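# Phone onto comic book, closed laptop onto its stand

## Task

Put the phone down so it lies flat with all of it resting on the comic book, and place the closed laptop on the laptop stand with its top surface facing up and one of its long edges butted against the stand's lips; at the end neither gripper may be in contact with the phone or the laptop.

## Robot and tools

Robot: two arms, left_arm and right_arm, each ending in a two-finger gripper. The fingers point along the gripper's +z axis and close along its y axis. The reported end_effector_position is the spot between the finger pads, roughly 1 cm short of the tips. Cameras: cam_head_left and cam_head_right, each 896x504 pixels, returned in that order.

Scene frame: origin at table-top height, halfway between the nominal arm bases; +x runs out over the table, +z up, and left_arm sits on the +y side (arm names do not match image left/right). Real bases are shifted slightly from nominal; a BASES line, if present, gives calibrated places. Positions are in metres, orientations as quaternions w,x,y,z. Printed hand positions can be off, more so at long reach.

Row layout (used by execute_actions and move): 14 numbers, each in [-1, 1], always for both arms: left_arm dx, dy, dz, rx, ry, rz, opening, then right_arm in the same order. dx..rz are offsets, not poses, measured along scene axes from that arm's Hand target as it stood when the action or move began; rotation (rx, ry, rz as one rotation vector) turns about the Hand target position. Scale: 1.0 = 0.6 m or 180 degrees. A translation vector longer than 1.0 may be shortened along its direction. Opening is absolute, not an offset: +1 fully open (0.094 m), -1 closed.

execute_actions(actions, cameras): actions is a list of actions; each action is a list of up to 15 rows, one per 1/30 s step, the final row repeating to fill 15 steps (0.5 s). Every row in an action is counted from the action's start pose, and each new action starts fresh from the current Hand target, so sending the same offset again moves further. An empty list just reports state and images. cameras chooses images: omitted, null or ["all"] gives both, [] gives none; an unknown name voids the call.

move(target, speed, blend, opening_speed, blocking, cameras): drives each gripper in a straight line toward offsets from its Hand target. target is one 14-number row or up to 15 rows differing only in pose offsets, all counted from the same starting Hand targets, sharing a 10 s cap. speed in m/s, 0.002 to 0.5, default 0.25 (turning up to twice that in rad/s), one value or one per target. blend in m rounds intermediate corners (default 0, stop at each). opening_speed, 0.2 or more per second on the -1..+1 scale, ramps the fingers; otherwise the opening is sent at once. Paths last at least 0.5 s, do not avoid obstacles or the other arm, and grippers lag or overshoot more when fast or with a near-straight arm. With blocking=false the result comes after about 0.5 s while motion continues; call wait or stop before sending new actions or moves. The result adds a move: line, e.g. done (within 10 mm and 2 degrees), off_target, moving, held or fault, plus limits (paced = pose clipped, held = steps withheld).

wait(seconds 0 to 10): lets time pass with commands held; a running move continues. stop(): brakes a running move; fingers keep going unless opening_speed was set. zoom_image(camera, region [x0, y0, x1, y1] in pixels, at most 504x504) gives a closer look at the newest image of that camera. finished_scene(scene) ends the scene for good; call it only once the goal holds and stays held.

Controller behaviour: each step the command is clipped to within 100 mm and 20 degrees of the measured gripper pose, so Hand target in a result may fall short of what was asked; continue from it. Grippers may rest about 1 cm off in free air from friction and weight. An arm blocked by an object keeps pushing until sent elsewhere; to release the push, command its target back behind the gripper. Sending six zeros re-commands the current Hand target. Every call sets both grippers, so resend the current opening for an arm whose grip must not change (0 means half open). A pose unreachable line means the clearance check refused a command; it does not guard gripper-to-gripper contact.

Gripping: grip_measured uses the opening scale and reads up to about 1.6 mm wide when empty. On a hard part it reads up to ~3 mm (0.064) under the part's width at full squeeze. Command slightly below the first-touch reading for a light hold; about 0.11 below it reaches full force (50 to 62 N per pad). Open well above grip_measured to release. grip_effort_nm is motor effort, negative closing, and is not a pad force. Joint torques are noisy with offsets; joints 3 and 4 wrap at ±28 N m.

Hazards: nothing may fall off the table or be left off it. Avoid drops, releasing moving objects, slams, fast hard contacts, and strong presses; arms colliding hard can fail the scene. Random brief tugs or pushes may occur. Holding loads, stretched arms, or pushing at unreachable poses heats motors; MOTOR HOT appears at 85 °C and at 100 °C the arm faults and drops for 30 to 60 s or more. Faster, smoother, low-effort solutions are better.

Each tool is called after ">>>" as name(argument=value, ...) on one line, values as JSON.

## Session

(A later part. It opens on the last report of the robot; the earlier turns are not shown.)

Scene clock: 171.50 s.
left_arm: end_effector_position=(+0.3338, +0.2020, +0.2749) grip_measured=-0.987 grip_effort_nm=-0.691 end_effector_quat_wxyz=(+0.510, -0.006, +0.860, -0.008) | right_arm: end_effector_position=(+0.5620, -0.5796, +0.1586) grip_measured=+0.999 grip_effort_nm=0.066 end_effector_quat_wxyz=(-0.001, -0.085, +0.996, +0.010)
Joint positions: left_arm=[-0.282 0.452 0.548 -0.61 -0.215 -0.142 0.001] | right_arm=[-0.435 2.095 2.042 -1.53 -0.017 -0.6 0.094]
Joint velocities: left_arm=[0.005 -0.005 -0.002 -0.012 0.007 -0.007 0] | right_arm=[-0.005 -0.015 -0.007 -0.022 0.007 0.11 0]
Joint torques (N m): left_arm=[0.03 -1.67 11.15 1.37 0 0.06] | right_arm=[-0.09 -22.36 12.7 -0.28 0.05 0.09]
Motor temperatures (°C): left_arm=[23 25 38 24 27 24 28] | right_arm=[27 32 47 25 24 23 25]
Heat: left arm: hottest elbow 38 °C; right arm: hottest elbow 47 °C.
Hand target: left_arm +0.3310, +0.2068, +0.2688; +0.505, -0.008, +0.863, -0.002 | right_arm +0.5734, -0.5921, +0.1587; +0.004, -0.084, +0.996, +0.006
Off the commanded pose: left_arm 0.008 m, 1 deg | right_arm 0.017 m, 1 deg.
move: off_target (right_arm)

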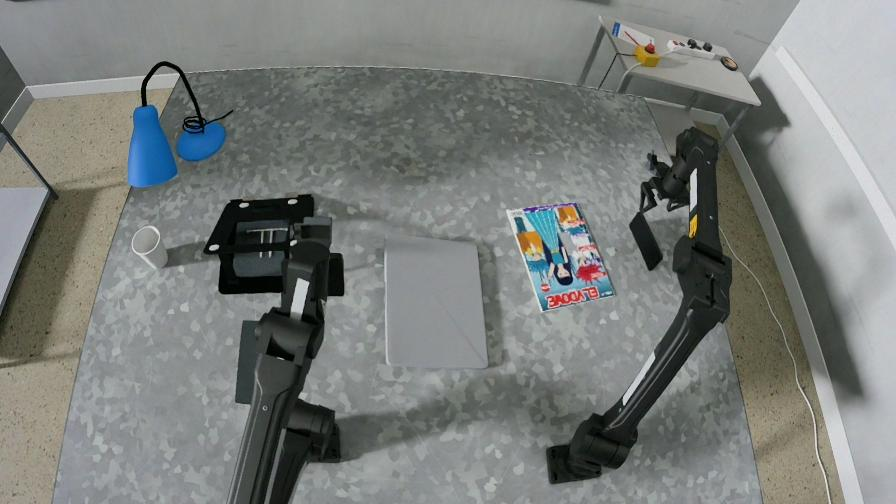

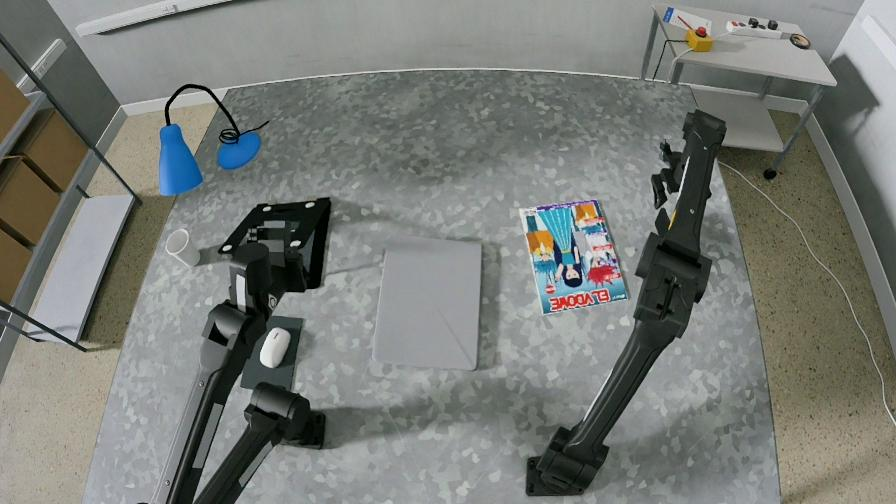

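>>> move(target=[0, 0, 0, 0, 0, 0, -1, 0.022, -0.087, -0.05, 0, 0, 0.067, 1], speed=0.2)

>>> zoom_image(camera="cam_head_left", region=[580, 150, 740, 310])

>>> zoom_image(camera="cam_head_right", region=[580, 150, 740, 310])

Scene clock: 199.27 s.
left_arm: end_effector_position=(+0.3338, +0.2020, +0.2749) grip_measured=-0.987 grip_effort_nm=-0.681 end_effector_quat_wxyz=(+0.510, -0.006, +0.860, -0.008) | right_arm: end_effector_position=(+0.5744, -0.6359, +0.1305) grip_measured=+0.999 grip_effort_nm=0.066 end_effector_quat_wxyz=(-0.001, -0.186, +0.982, +0.010)
Joint positions: left_arm=[-0.282 0.452 0.548 -0.61 -0.215 -0.142 0.001] | right_arm=[-0.502 2.226 2.192 -1.551 -0.015 -0.871 0.094]
Joint velocities: left_arm=[-0.005 -0.024 0.002 -0.012 -0.051 -0.007 0] | right_arm=[-0.005 -0.015 -0.002 0.002 -0.022 -0.007 0.001]
Joint torques (N m): left_arm=[0.44 -1.61 10.86 1.39 0.05 0.1] | right_arm=[0.32 -24.35 12.7 -0.28 -0.03 0.07]
Motor temperatures (°C): left_arm=[23 25 36 24 27 24 28] | right_arm=[27 34 49 25 24 23 25]
Heat: left arm: hottest elbow 36 °C; right arm: hottest elbow 49 °C.
Hand target: left_arm +0.3310, +0.2068, +0.2688; +0.505, -0.008, +0.863, -0.002 | right_arm +0.5856, -0.6449, +0.1290; +0.004, -0.188, +0.982, +0.007
Off the commanded pose: left_arm 0.008 m, 1 deg | right_arm 0.015 m, 1 deg.
move: off_target (right_arm)

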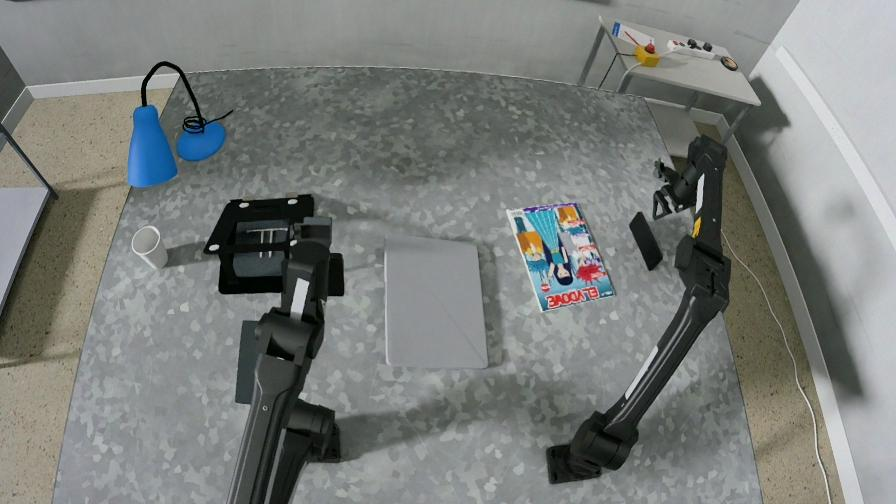

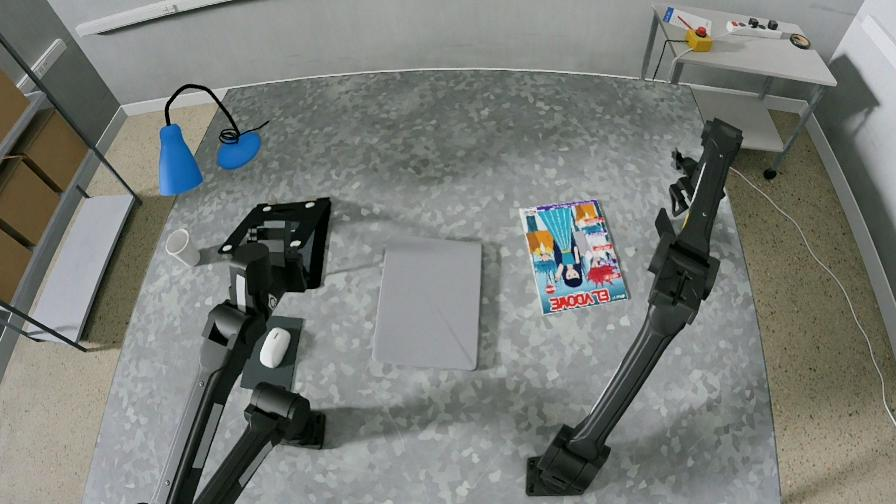

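Scaled by 3.150.

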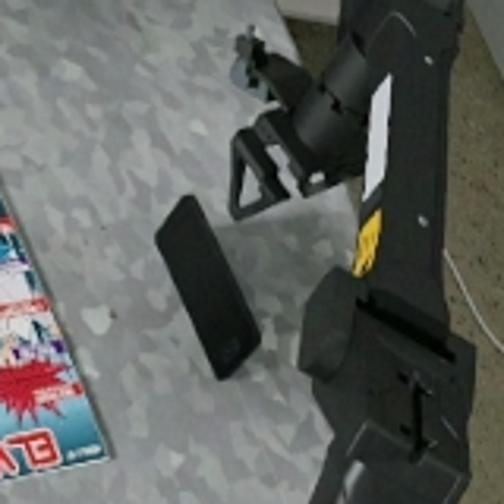

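Scaled by 3.150.

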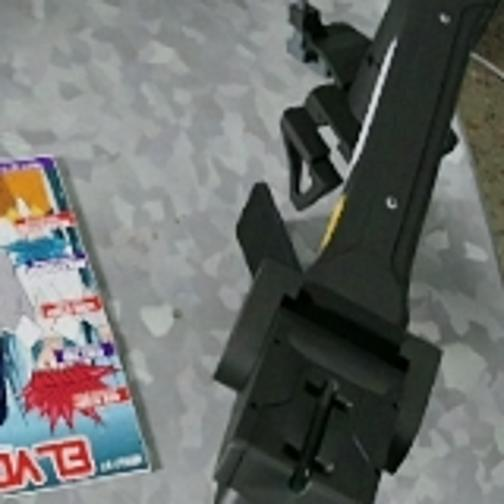

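>>> move(target=[[0, 0, 0, 0, 0, 0, -1, -0.016, 0.027, -0.02, 0, 0, 0.056, 1], [0, 0, 0, 0, 0, 0, -1, -0.016, 0.027, -0.115, 0, 0, 0.056, 1]], speed=0.12)

>>> zoom_image(camera="cam_head_left", region=[580, 150, 740, 310])

>>> zoom_image(camera="cam_head_right", region=[580, 150, 740, 310])

Scene clock: 210.53 s.
left_arm: end_effector_position=(+0.3338, +0.2020, +0.2749) grip_measured=-0.987 grip_effort_nm=-0.686 end_effector_quat_wxyz=(+0.510, -0.006, +0.860, -0.008) | right_arm: end_effector_position=(+0.5742, -0.6354, +0.0891) grip_measured=+0.999 grip_effort_nm=0.056 end_effector_quat_wxyz=(+0.013, -0.269, +0.963, -0.001)
Joint positions: left_arm=[-0.282 0.452 0.548 -0.61 -0.215 -0.142 0.001] | right_arm=[-0.502 2.209 2.053 -1.395 -0.017 -1.041 0.094]
Joint velocities: left_arm=[-0.015 -0.005 0.002 -0.012 -0.037 -0.037 0] | right_arm=[-0.005 0.005 -0.007 -0.012 0.037 -0.066 0]
Joint torques (N m): left_arm=[-0.44 -1.14 11.03 1.43 0.02 0.08] | right_arm=[1.26 -24.41 6.13 1.01 0.05 0.19]
Motor temperatures (°C): left_arm=[23 25 36 24 27 24 28] | right_arm=[27 35 47 25 24 23 25]
Heat: left arm: hottest elbow 36 °C; right arm: hottest elbow 47 °C.
Hand target: left_arm +0.3310, +0.2068, +0.2688; +0.505, -0.008, +0.863, -0.002 | right_arm +0.5749, -0.6291, +0.0598; +0.003, -0.274, +0.962, +0.007
Off the commanded pose: left_arm 0.008 m, 1 deg | right_arm 0.030 m, 2 deg.
move: off_target (right_arm)

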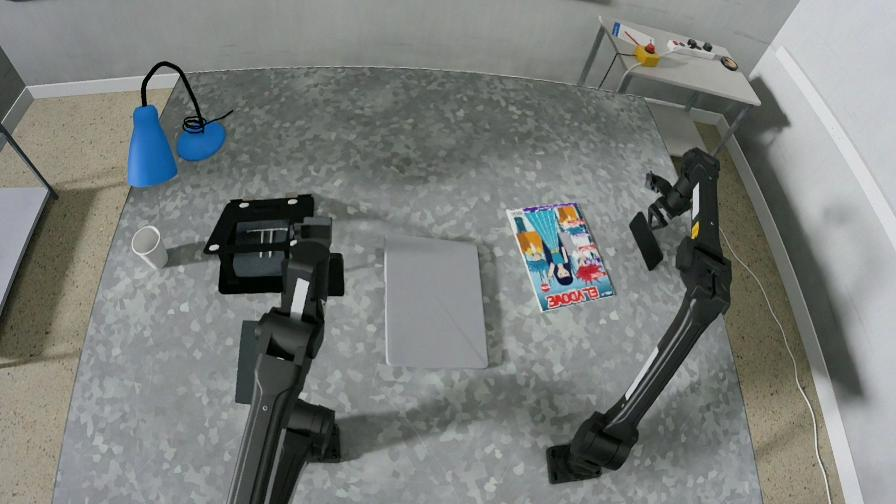

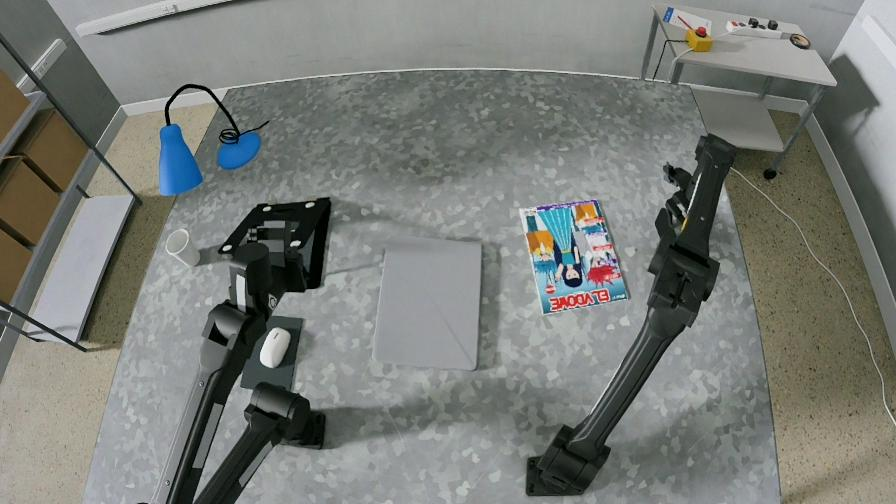

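Scaled by 3.150.

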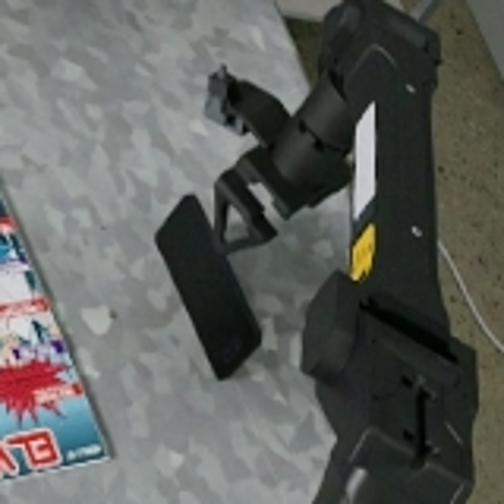

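Scaled by 3.150.

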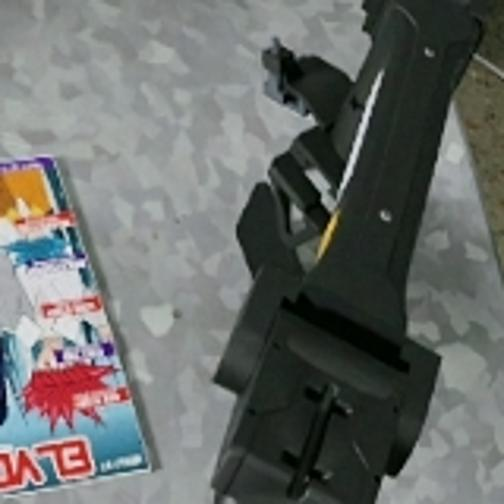

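>>> move(target=[[0, 0, 0, 0, 0, 0, -1, 0, -0.02, 0.084, 0, 0, 0, 1], [0, 0, 0, 0, 0, 0, -1, -0.038, 0.062, 0.084, 0, 0, 0, 1]], speed=0.12)

>>> zoom_image(camera="cam_head_left", region=[580, 150, 740, 310])

>>> zoom_image(camera="cam_head_right", region=[580, 150, 740, 310])

Scene clock: 221.43 s.
left_arm: end_effector_position=(+0.3338, +0.2020, +0.2749) grip_measured=-0.987 grip_effort_nm=-0.686 end_effector_quat_wxyz=(+0.510, -0.006, +0.860, -0.008) | right_arm: end_effector_position=(+0.5530, -0.5945, +0.1019) grip_measured=+0.999 grip_effort_nm=0.056 end_effector_quat_wxyz=(-0.003, -0.275, +0.961, +0.014)
Joint positions: left_arm=[-0.282 0.452 0.548 -0.61 -0.215 -0.142 0.001] | right_arm=[-0.462 2.119 1.933 -1.409 -0.017 -1.013 0.094]
Joint velocities: left_arm=[-0.005 0.005 0.007 0.007 -0.037 0.007 0] | right_arm=[-0.015 -0.005 -0.012 -0.002 0.022 -0.051 0]
Joint torques (N m): left_arm=[-0.32 -1.61 10.81 1.32 0.03 0.12] | right_arm=[0.97 -27.11 7.09 0.42 0.02 0.2]
Motor temperatures (°C): left_arm=[23 25 35 24 27 24 28] | right_arm=[27 37 44 25 24 23 25]
Heat: left arm: hottest elbow 35 °C; right arm: hottest elbow 44 °C.
Hand target: left_arm +0.3310, +0.2068, +0.2688; +0.505, -0.008, +0.863, -0.002 | right_arm +0.5534, -0.5912, +0.1105; +0.003, -0.274, +0.962, +0.007
Off the commanded pose: left_arm 0.008 m, 1 deg | right_arm 0.009 m, 1 deg.
move: done

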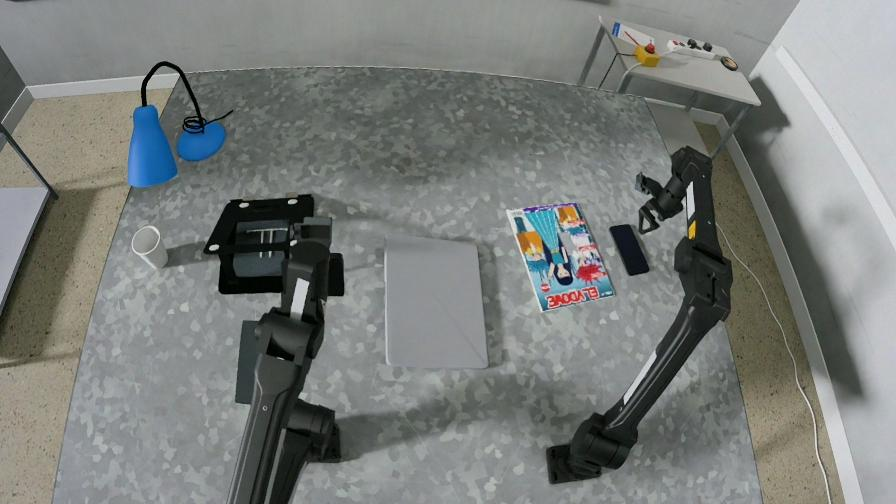

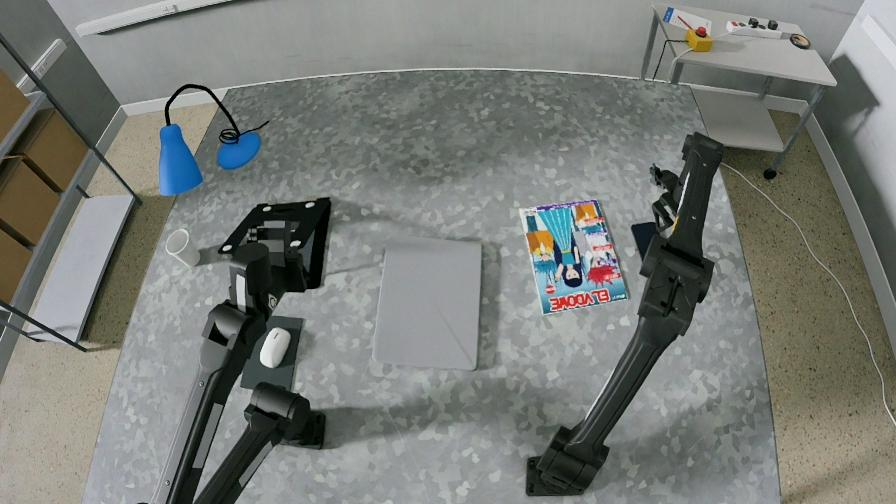

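Scaled by 3.150.

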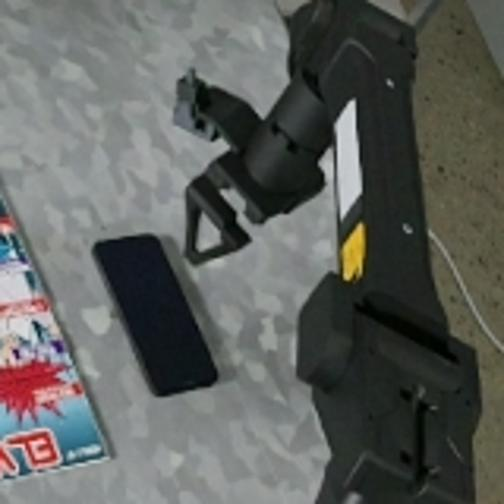

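Scaled by 3.150.

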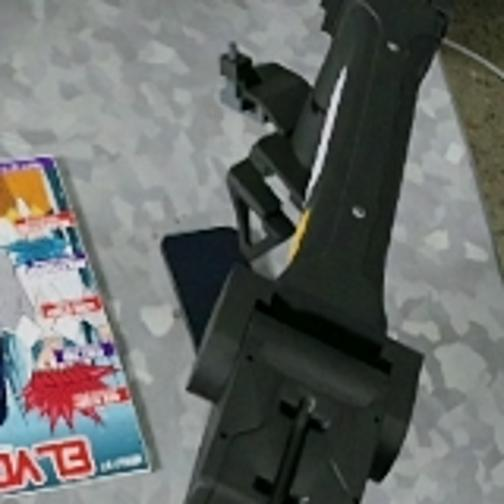

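>>> move(target=[0, 0, 0, 0, 0, 0, -1, 0.009, 0.0175, -0.04, 0, 0, -0.1, 1], speed=0.12)

>>> zoom_image(camera="cam_head_left", region=[580, 180, 700, 300])

>>> zoom_image(camera="cam_head_right", region=[600, 180, 720, 300])

Scene clock: 233.37 s.
left_arm: end_effector_position=(+0.3338, +0.2020, +0.2749) grip_measured=-0.987 grip_effort_nm=-0.691 end_effector_quat_wxyz=(+0.510, -0.006, +0.860, -0.008) | right_arm: end_effector_position=(+0.5566, -0.5883, +0.0853) grip_measured=+0.999 grip_effort_nm=0.056 end_effector_quat_wxyz=(+0.001, -0.118, +0.993, +0.009)
Joint positions: left_arm=[-0.282 0.452 0.548 -0.61 -0.215 -0.142 0.001] | right_arm=[-0.451 2.119 1.889 -1.348 -0.017 -0.682 0.094]
Joint velocities: left_arm=[-0.024 -0.024 0.002 -0.002 -0.022 -0.007 -0.001] | right_arm=[-0.015 -0.005 0.002 0.007 -0.007 -0.051 0]
Joint torques (N m): left_arm=[-1.32 -1.67 11.06 1.4 0 0.13] | right_arm=[1.38 -26.11 7.06 0.42 0.02 0.19]
Motor temperatures (°C): left_arm=[23 25 35 24 27 24 28] | right_arm=[27 36 41 25 24 23 25]
Heat: left arm: hottest elbow 35 °C; right arm: hottest elbow 41 °C.
Hand target: left_arm +0.3310, +0.2068, +0.2688; +0.505, -0.008, +0.863, -0.002 | right_arm +0.5584, -0.5809, +0.0863; +0.004, -0.120, +0.993, +0.007
Off the commanded pose: left_arm 0.008 m, 1 deg | right_arm 0.008 m, 0 deg.
move: done

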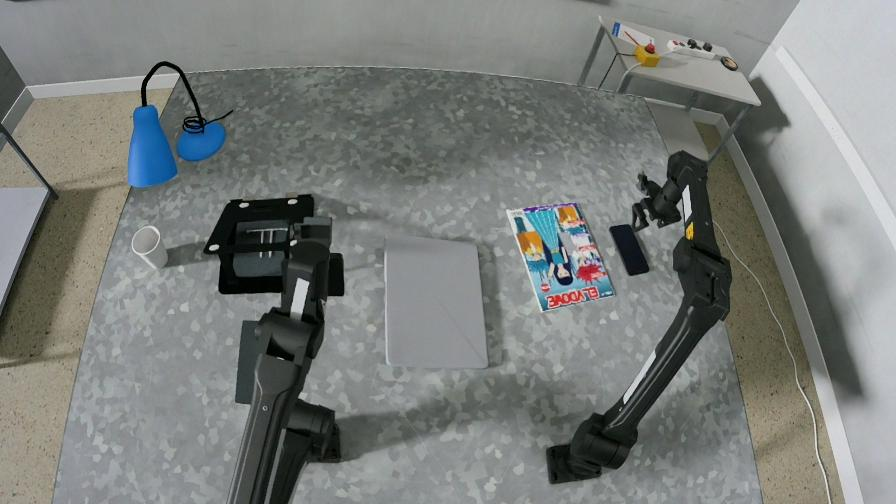

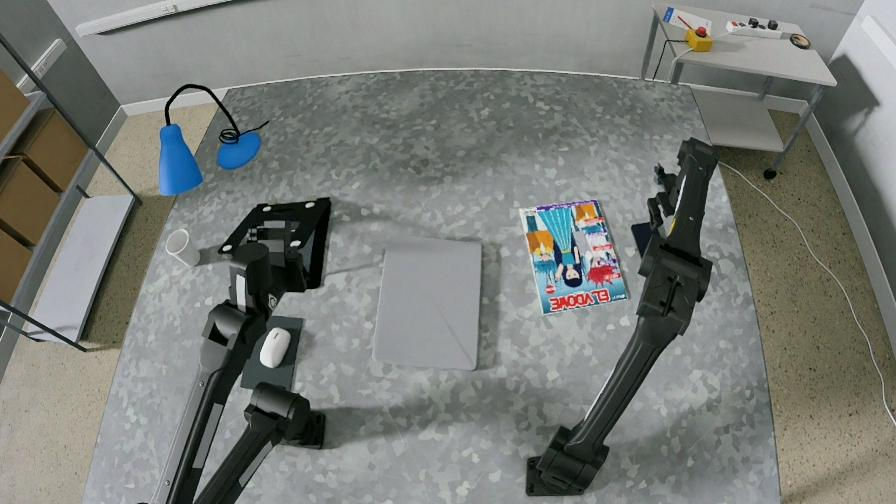

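Scaled by 4.200.

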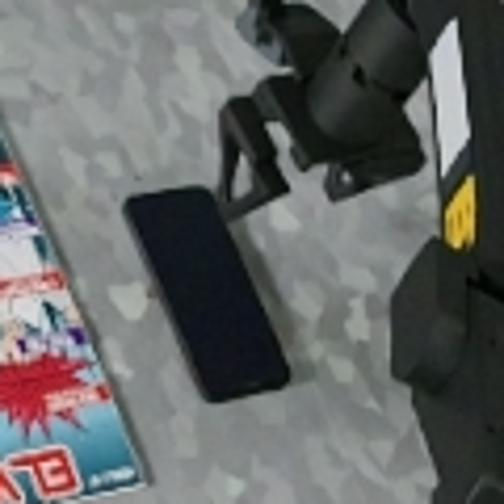

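Scaled by 4.200.

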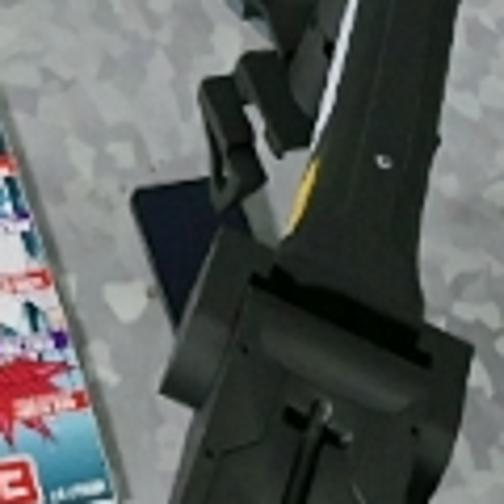

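>>> move(target=[0, 0, 0, 0, 0, 0, -1, 0.0, 0.02, -0.075, 0, 0, 0, 1], speed=0.12)

>>> zoom_image(camera="cam_head_left", region=[580, 180, 700, 300])

>>> zoom_image(camera="cam_head_right", region=[600, 180, 720, 300])

Scene clock: 239.97 s.
left_arm: end_effector_position=(+0.3338, +0.2020, +0.2749) grip_measured=-0.987 grip_effort_nm=-0.681 end_effector_quat_wxyz=(+0.510, -0.006, +0.860, -0.008) | right_arm: end_effector_position=(+0.5577, -0.5761, +0.0531) grip_measured=+0.999 grip_effort_nm=0.051 end_effector_quat_wxyz=(+0.010, -0.119, +0.993, +0.004)
Joint positions: left_arm=[-0.282 0.452 0.548 -0.61 -0.215 -0.142 0.001] | right_arm=[-0.433 2.119 1.801 -1.24 -0.017 -0.665 0.094]
Joint velocities: left_arm=[-0.005 -0.005 0.012 0.007 0.037 0.022 -0.001] | right_arm=[-0.005 -0.015 -0.012 -0.002 -0.037 -0.022 0]
Joint torques (N m): left_arm=[-0.15 -2.14 11.03 1.48 0.02 0.07] | right_arm=[1.26 -24 6.99 0.65 0.03 0.2]
Motor temperatures (°C): left_arm=[23 25 35 24 27 24 28] | right_arm=[27 36 40 25 24 23 25]
Heat: left arm: hottest elbow 35 °C; right arm: hottest elbow 40 °C.
Hand target: left_arm +0.3310, +0.2068, +0.2688; +0.505, -0.008, +0.863, -0.002 | right_arm +0.5578, -0.5692, +0.0412; +0.004, -0.120, +0.993, +0.007
Off the commanded pose: left_arm 0.008 m, 1 deg | right_arm 0.014 m, 1 deg.
move: off_target (right_arm)

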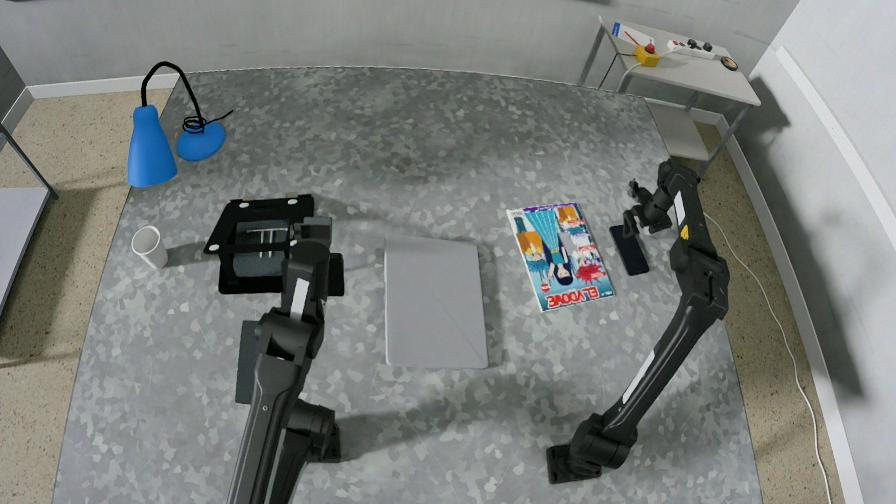

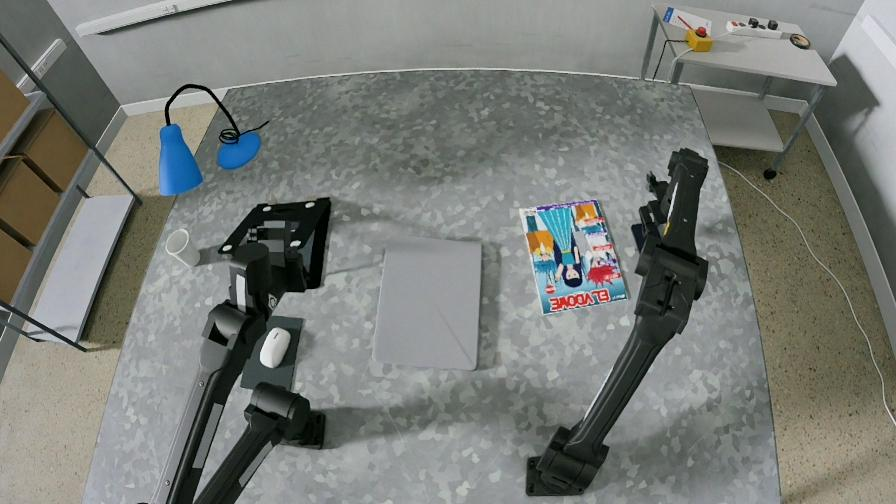

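Scaled by 4.200.

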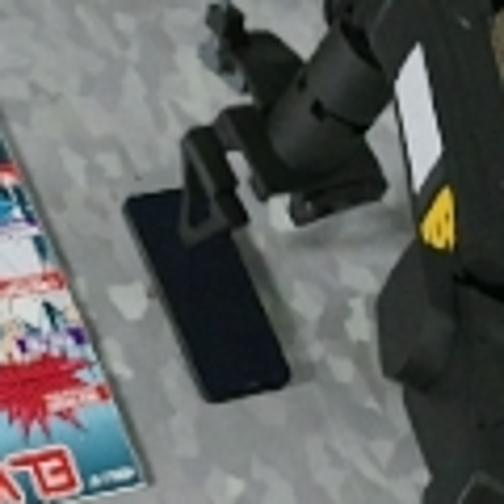

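Scaled by 4.200.

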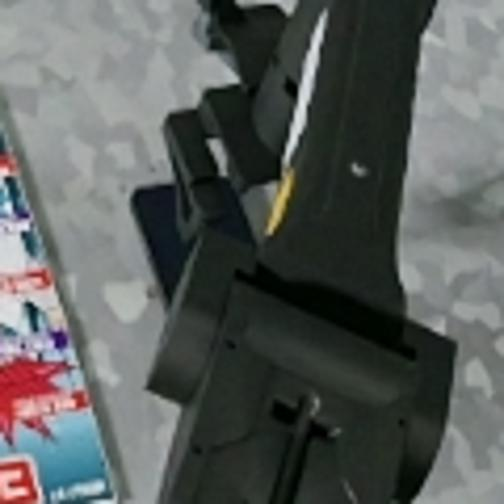

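>>> move(target=[0, 0, 0, 0, 0, 0, -1, 0.0, 0.015, -0.005, 0, 0, 0, 1], speed=0.12)

>>> zoom_image(camera="cam_head_left", region=[580, 180, 700, 300])

>>> zoom_image(camera="cam_head_right", region=[600, 180, 720, 300])

Scene clock: 245.40 s.
left_arm: end_effector_position=(+0.3338, +0.2020, +0.2749) grip_measured=-0.987 grip_effort_nm=-0.691 end_effector_quat_wxyz=(+0.510, -0.006, +0.860, -0.008) | right_arm: end_effector_position=(+0.5578, -0.5670, +0.0463) grip_measured=+0.999 grip_effort_nm=0.056 end_effector_quat_wxyz=(+0.007, -0.119, +0.993, +0.005)
Joint positions: left_arm=[-0.282 0.452 0.548 -0.61 -0.215 -0.142 0.001] | right_arm=[-0.42 2.119 1.782 -1.227 -0.017 -0.652 0.094]
Joint velocities: left_arm=[0.005 -0.024 -0.012 0.002 0.007 -0.037 0] | right_arm=[-0.005 -0.005 -0.007 0.002 -0.022 -0.037 -0.001]
Joint torques (N m): left_arm=[-0.44 -1.55 10.95 1.58 0.07 0.04] | right_arm=[1.26 -24.94 6.9 0.47 0.02 0.2]
Motor temperatures (°C): left_arm=[23 25 35 24 27 24 28] | right_arm=[27 36 40 25 24 23 25]
Heat: left arm: hottest elbow 35 °C; right arm: hottest elbow 40 °C.
Hand target: left_arm +0.3310, +0.2068, +0.2688; +0.505, -0.008, +0.863, -0.002 | right_arm +0.5579, -0.5601, +0.0382; +0.004, -0.120, +0.993, +0.007
Off the commanded pose: left_arm 0.008 m, 1 deg | right_arm 0.011 m, 0 deg.
move: off_target (right_arm)

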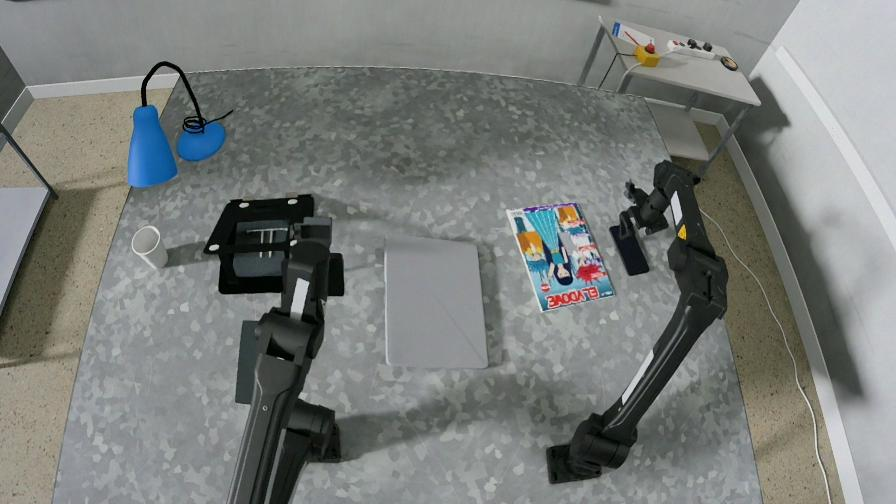

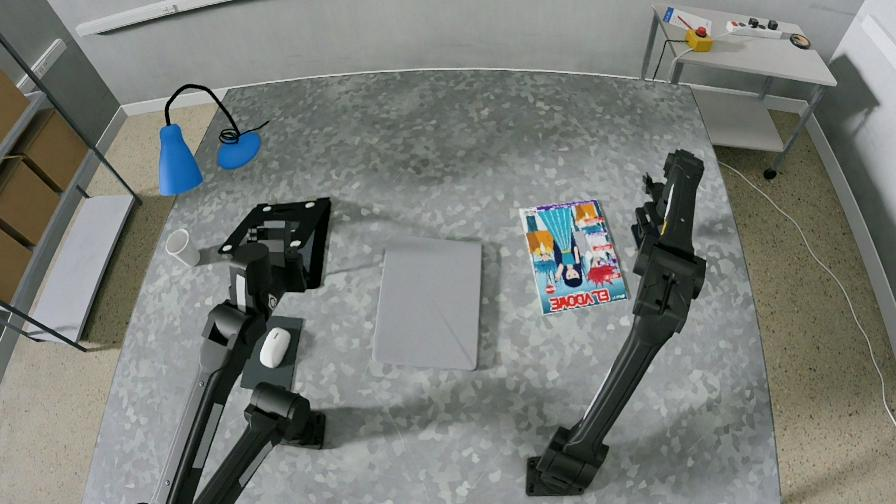

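Scaled by 4.200.

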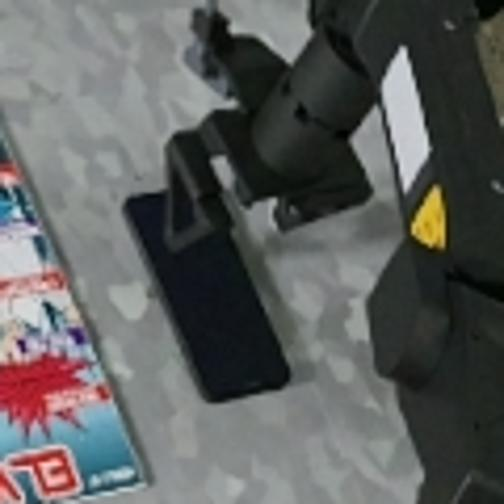

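Scaled by 4.200.

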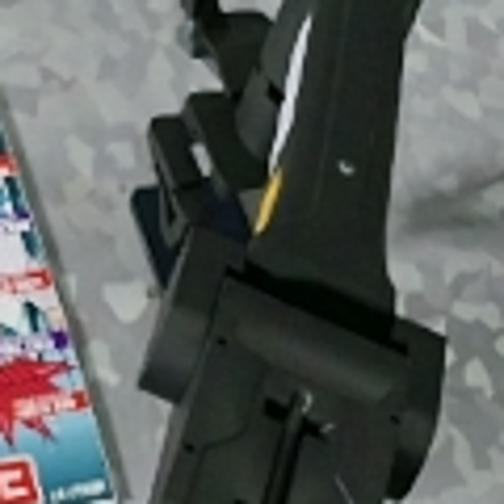

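>>> move(target=[0, 0, 0, 0, 0, 0, -1, 0.0, -0.004, -0.045, 0, 0, 0, 1], speed=0.06)

>>> zoom_image(camera="cam_head_left", region=[580, 180, 700, 300])

>>> zoom_image(camera="cam_head_right", region=[600, 180, 720, 300])

Scene clock: 250.23 s.
left_arm: end_effector_position=(+0.3338, +0.2020, +0.2749) grip_measured=-0.987 grip_effort_nm=-0.686 end_effector_quat_wxyz=(+0.510, -0.006, +0.860, -0.008) | right_arm: end_effector_position=(+0.5608, -0.5683, +0.0368) grip_measured=+0.999 grip_effort_nm=0.056 end_effector_quat_wxyz=(+0.019, -0.118, +0.993, -0.002)
Joint positions: left_arm=[-0.282 0.452 0.548 -0.61 -0.215 -0.142 0.001] | right_arm=[-0.42 2.119 1.756 -1.172 -0.017 -0.652 0.094]
Joint velocities: left_arm=[-0.015 -0.015 0.002 -0.002 -0.051 -0.037 -0.001] | right_arm=[-0.015 -0.005 0.012 0.007 0.007 0.022 -0.001]
Joint torques (N m): left_arm=[-0.62 -1.38 10.78 1.31 0.07 0.09] | right_arm=[1.03 -21.95 6.78 0.55 0.02 0.18]
Motor temperatures (°C): left_arm=[23 25 35 24 27 24 28] | right_arm=[27 36 39 25 24 23 25]
Heat: left arm: hottest elbow 35 °C; right arm: hottest elbow 39 °C.
Hand target: left_arm +0.3310, +0.2068, +0.2688; +0.505, -0.008, +0.863, -0.002 | right_arm +0.5576, -0.5628, +0.0113; +0.004, -0.120, +0.993, +0.007
Off the commanded pose: left_arm 0.008 m, 1 deg | right_arm 0.026 m, 2 deg.
move: off_target (right_arm)

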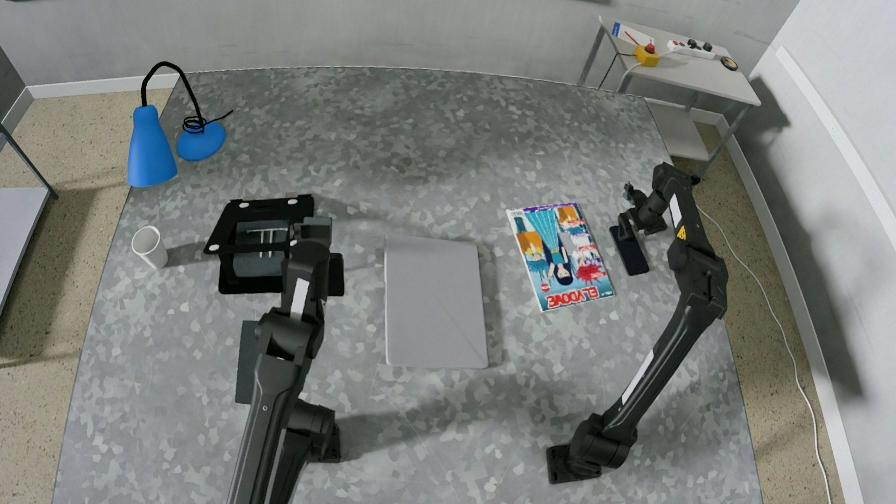

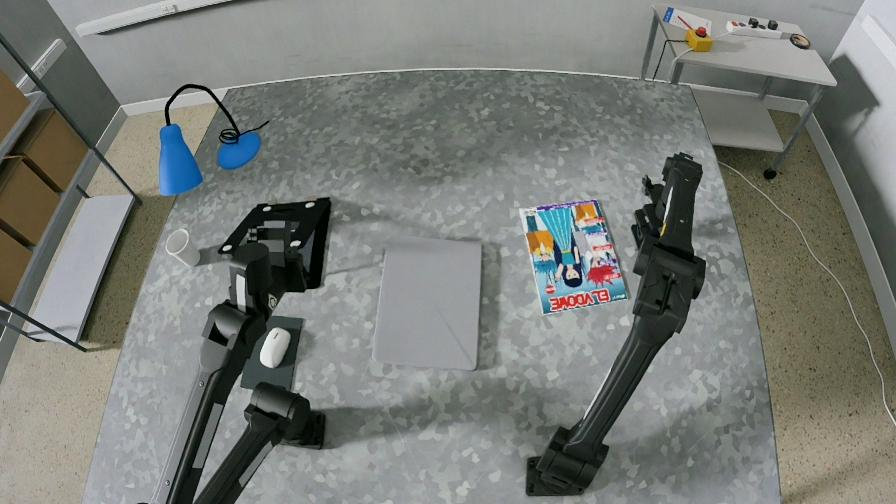

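Scaled by 4.200.

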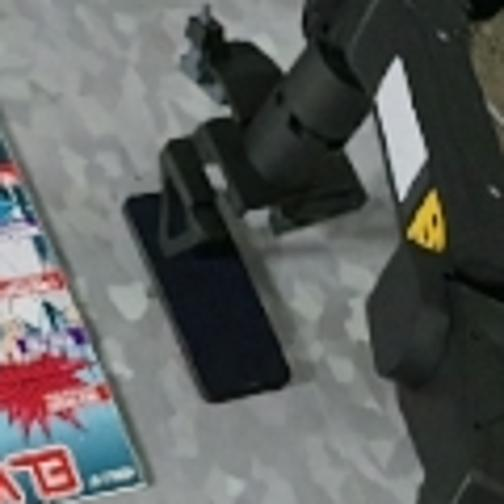

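Scaled by 4.200.

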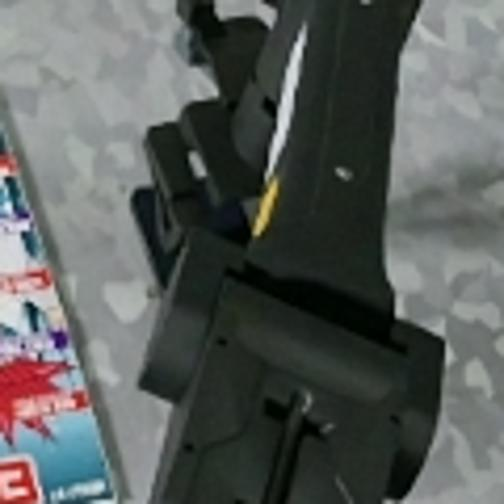

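>>> move(target=[0, 0, 0, 0, 0, 0, -1, -0.005, -0.002, -0.025, 0, 0, 0, 1], speed=0.06)

>>> zoom_image(camera="cam_head_left", region=[580, 180, 700, 300])

Scene clock: 253.43 s.
left_arm: end_effector_position=(+0.3338, +0.2020, +0.2749) grip_measured=-0.987 grip_effort_nm=-0.691 end_effector_quat_wxyz=(+0.510, -0.006, +0.860, -0.008) | right_arm: end_effector_position=(+0.5593, -0.5677, +0.0253) grip_measured=+0.999 grip_effort_nm=0.056 end_effector_quat_wxyz=(+0.021, -0.118, +0.993, -0.003)
Joint positions: left_arm=[-0.282 0.452 0.548 -0.61 -0.215 -0.142 0.001] | right_arm=[-0.42 2.124 1.731 -1.138 -0.017 -0.652 0.094]
Joint velocities: left_arm=[-0.015 -0.005 0.002 0.002 -0.007 -0.022 0] | right_arm=[0.005 -0.005 0.007 0.002 -0.066 0.022 0.001]
Joint torques (N m): left_arm=[-0.38 -2.08 10.85 1.48 0.07 0.06] | right_arm=[0.67 -21.36 6.71 0.59 -0.01 0.15]
Motor temperatures (°C): left_arm=[23 25 35 24 27 24 28] | right_arm=[27 36 39 25 24 23 25]
Heat: left arm: hottest elbow 35 °C; right arm: hottest elbow 39 °C.
Hand target: left_arm +0.3310, +0.2068, +0.2688; +0.505, -0.008, +0.863, -0.002 | right_arm +0.5543, -0.5640, -0.0038; +0.004, -0.120, +0.993, +0.007
Off the commanded pose: left_arm 0.008 m, 1 deg | right_arm 0.030 m, 2 deg.
move: off_target (right_arm)

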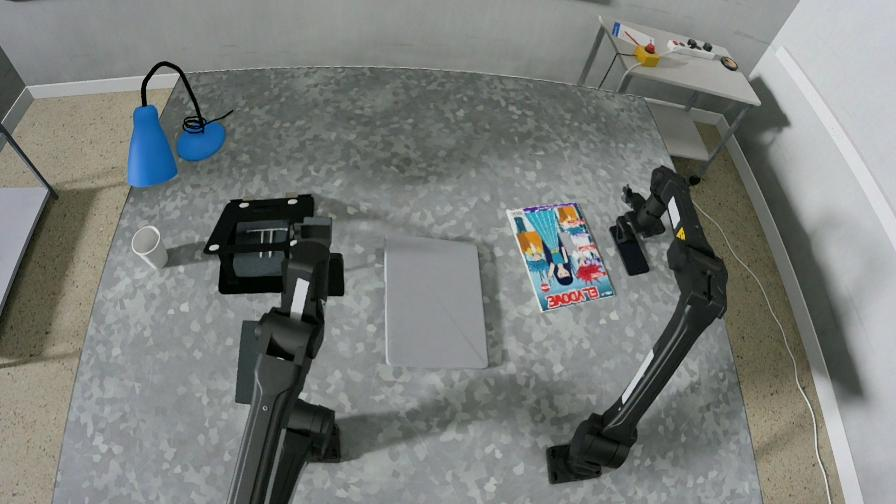

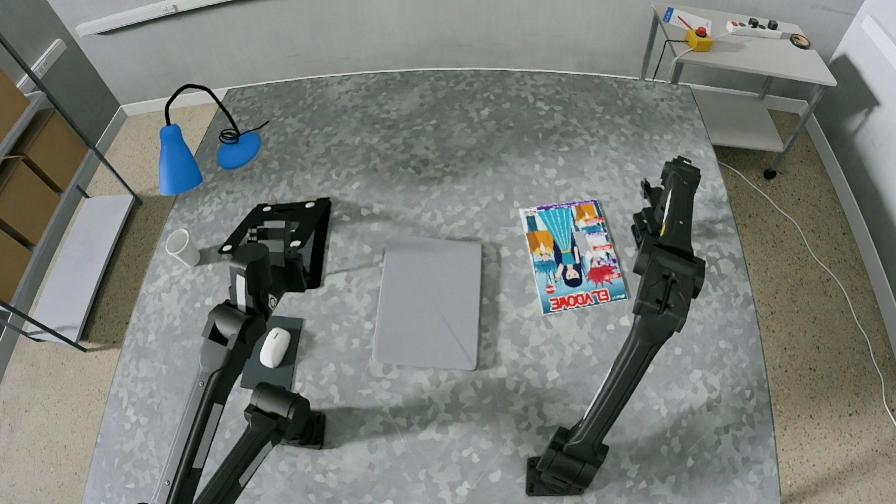

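Scaled by 4.200.

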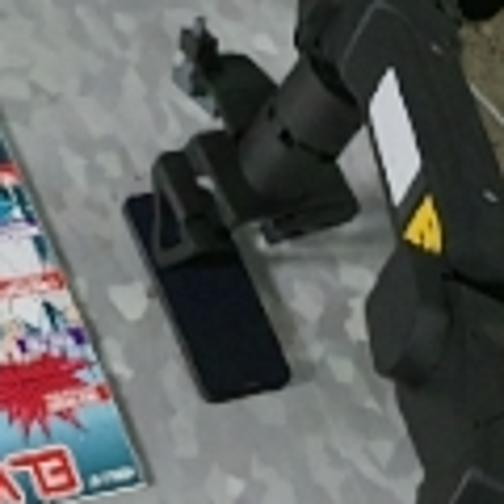

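>>> move(target=[0, 0, 0, 0, 0, 0, -1, -0.004, 0.006, -0.02, 0, 0, 0, 1], speed=0.05)

>>> zoom_image(camera="cam_head_left", region=[580, 180, 700, 300])

Scene clock: 256.70 s.
left_arm: end_effector_position=(+0.3338, +0.2020, +0.2749) grip_measured=-0.987 grip_effort_nm=-0.686 end_effector_quat_wxyz=(+0.510, -0.006, +0.860, -0.008) | right_arm: end_effector_position=(+0.5587, -0.5674, +0.0222) grip_measured=+0.999 grip_effort_nm=0.051 end_effector_quat_wxyz=(+0.023, -0.119, +0.993, -0.004)
Joint positions: left_arm=[-0.282 0.452 0.548 -0.61 -0.215 -0.142 0.001] | right_arm=[-0.42 2.124 1.722 -1.127 -0.017 -0.652 0.094]
Joint velocities: left_arm=[0.005 -0.005 0.012 -0.027 0.022 0.037 -0.001] | right_arm=[0.005 -0.015 -0.007 0.007 -0.022 -0.11 0]
Joint torques (N m): left_arm=[-0.21 -1.44 11.06 1.4 0.02 0.07] | right_arm=[0.91 -21.54 5.39 1.21 0.02 0.18]
Motor temperatures (°C): left_arm=[23 25 35 24 27 24 28] | right_arm=[27 36 39 25 24 23 25]
Heat: left arm: hottest elbow 35 °C; right arm: hottest elbow 39 °C.
Hand target: left_arm +0.3310, +0.2068, +0.2688; +0.505, -0.008, +0.863, -0.002 | right_arm +0.5518, -0.5605, -0.0157; +0.004, -0.120, +0.993, +0.007
Off the commanded pose: left_arm 0.008 m, 1 deg | right_arm 0.039 m, 2 deg.
move: off_target (right_arm)

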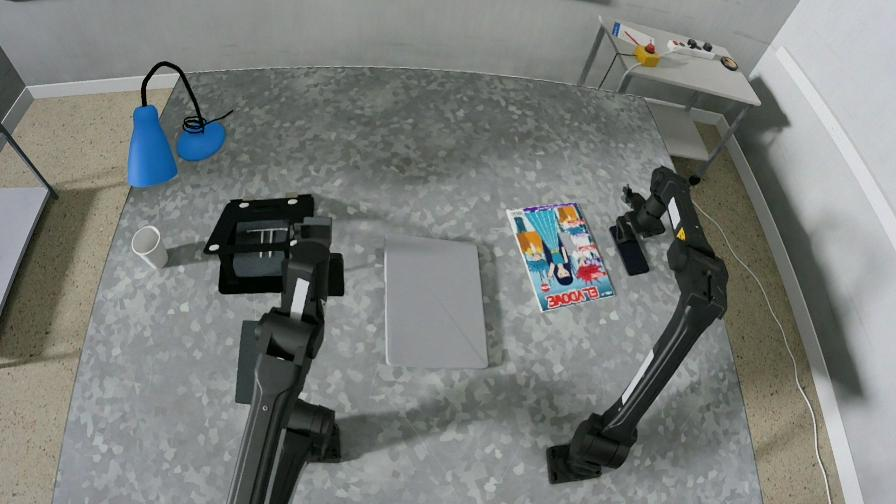

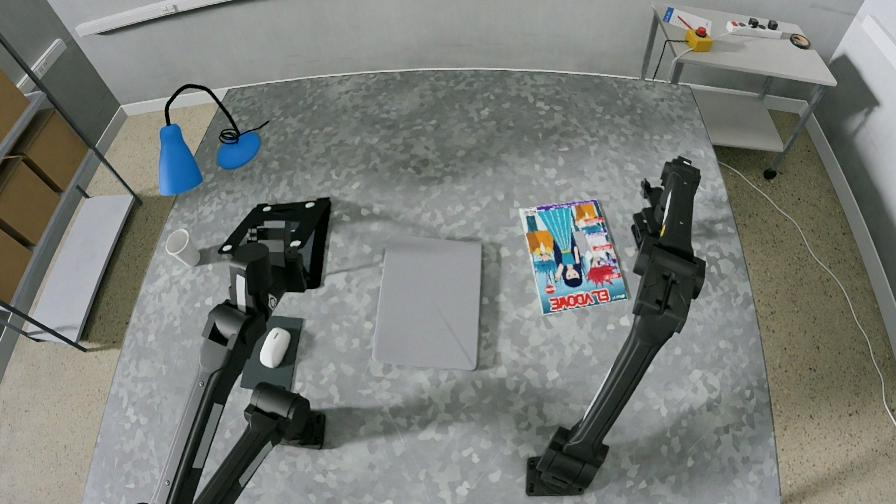

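Scaled by 4.200.

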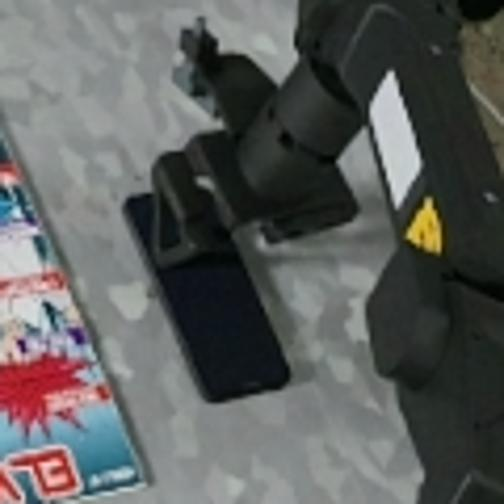

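>>> zoom_image(camera="cam_head_left", region=[605, 205, 665, 265])

>>> zoom_image(camera="cam_head_right", region=[620, 195, 680, 255])

Scaled by 8.400.

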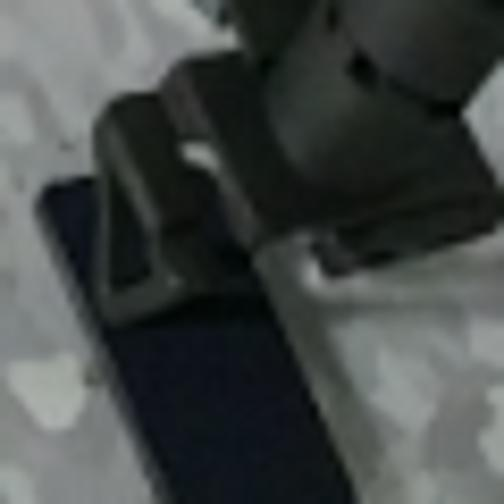

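Scaled by 8.400.

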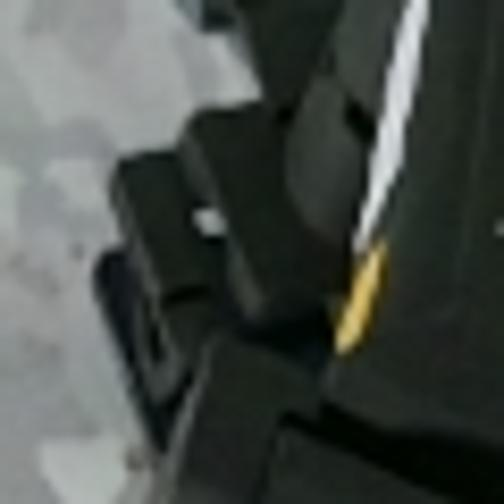

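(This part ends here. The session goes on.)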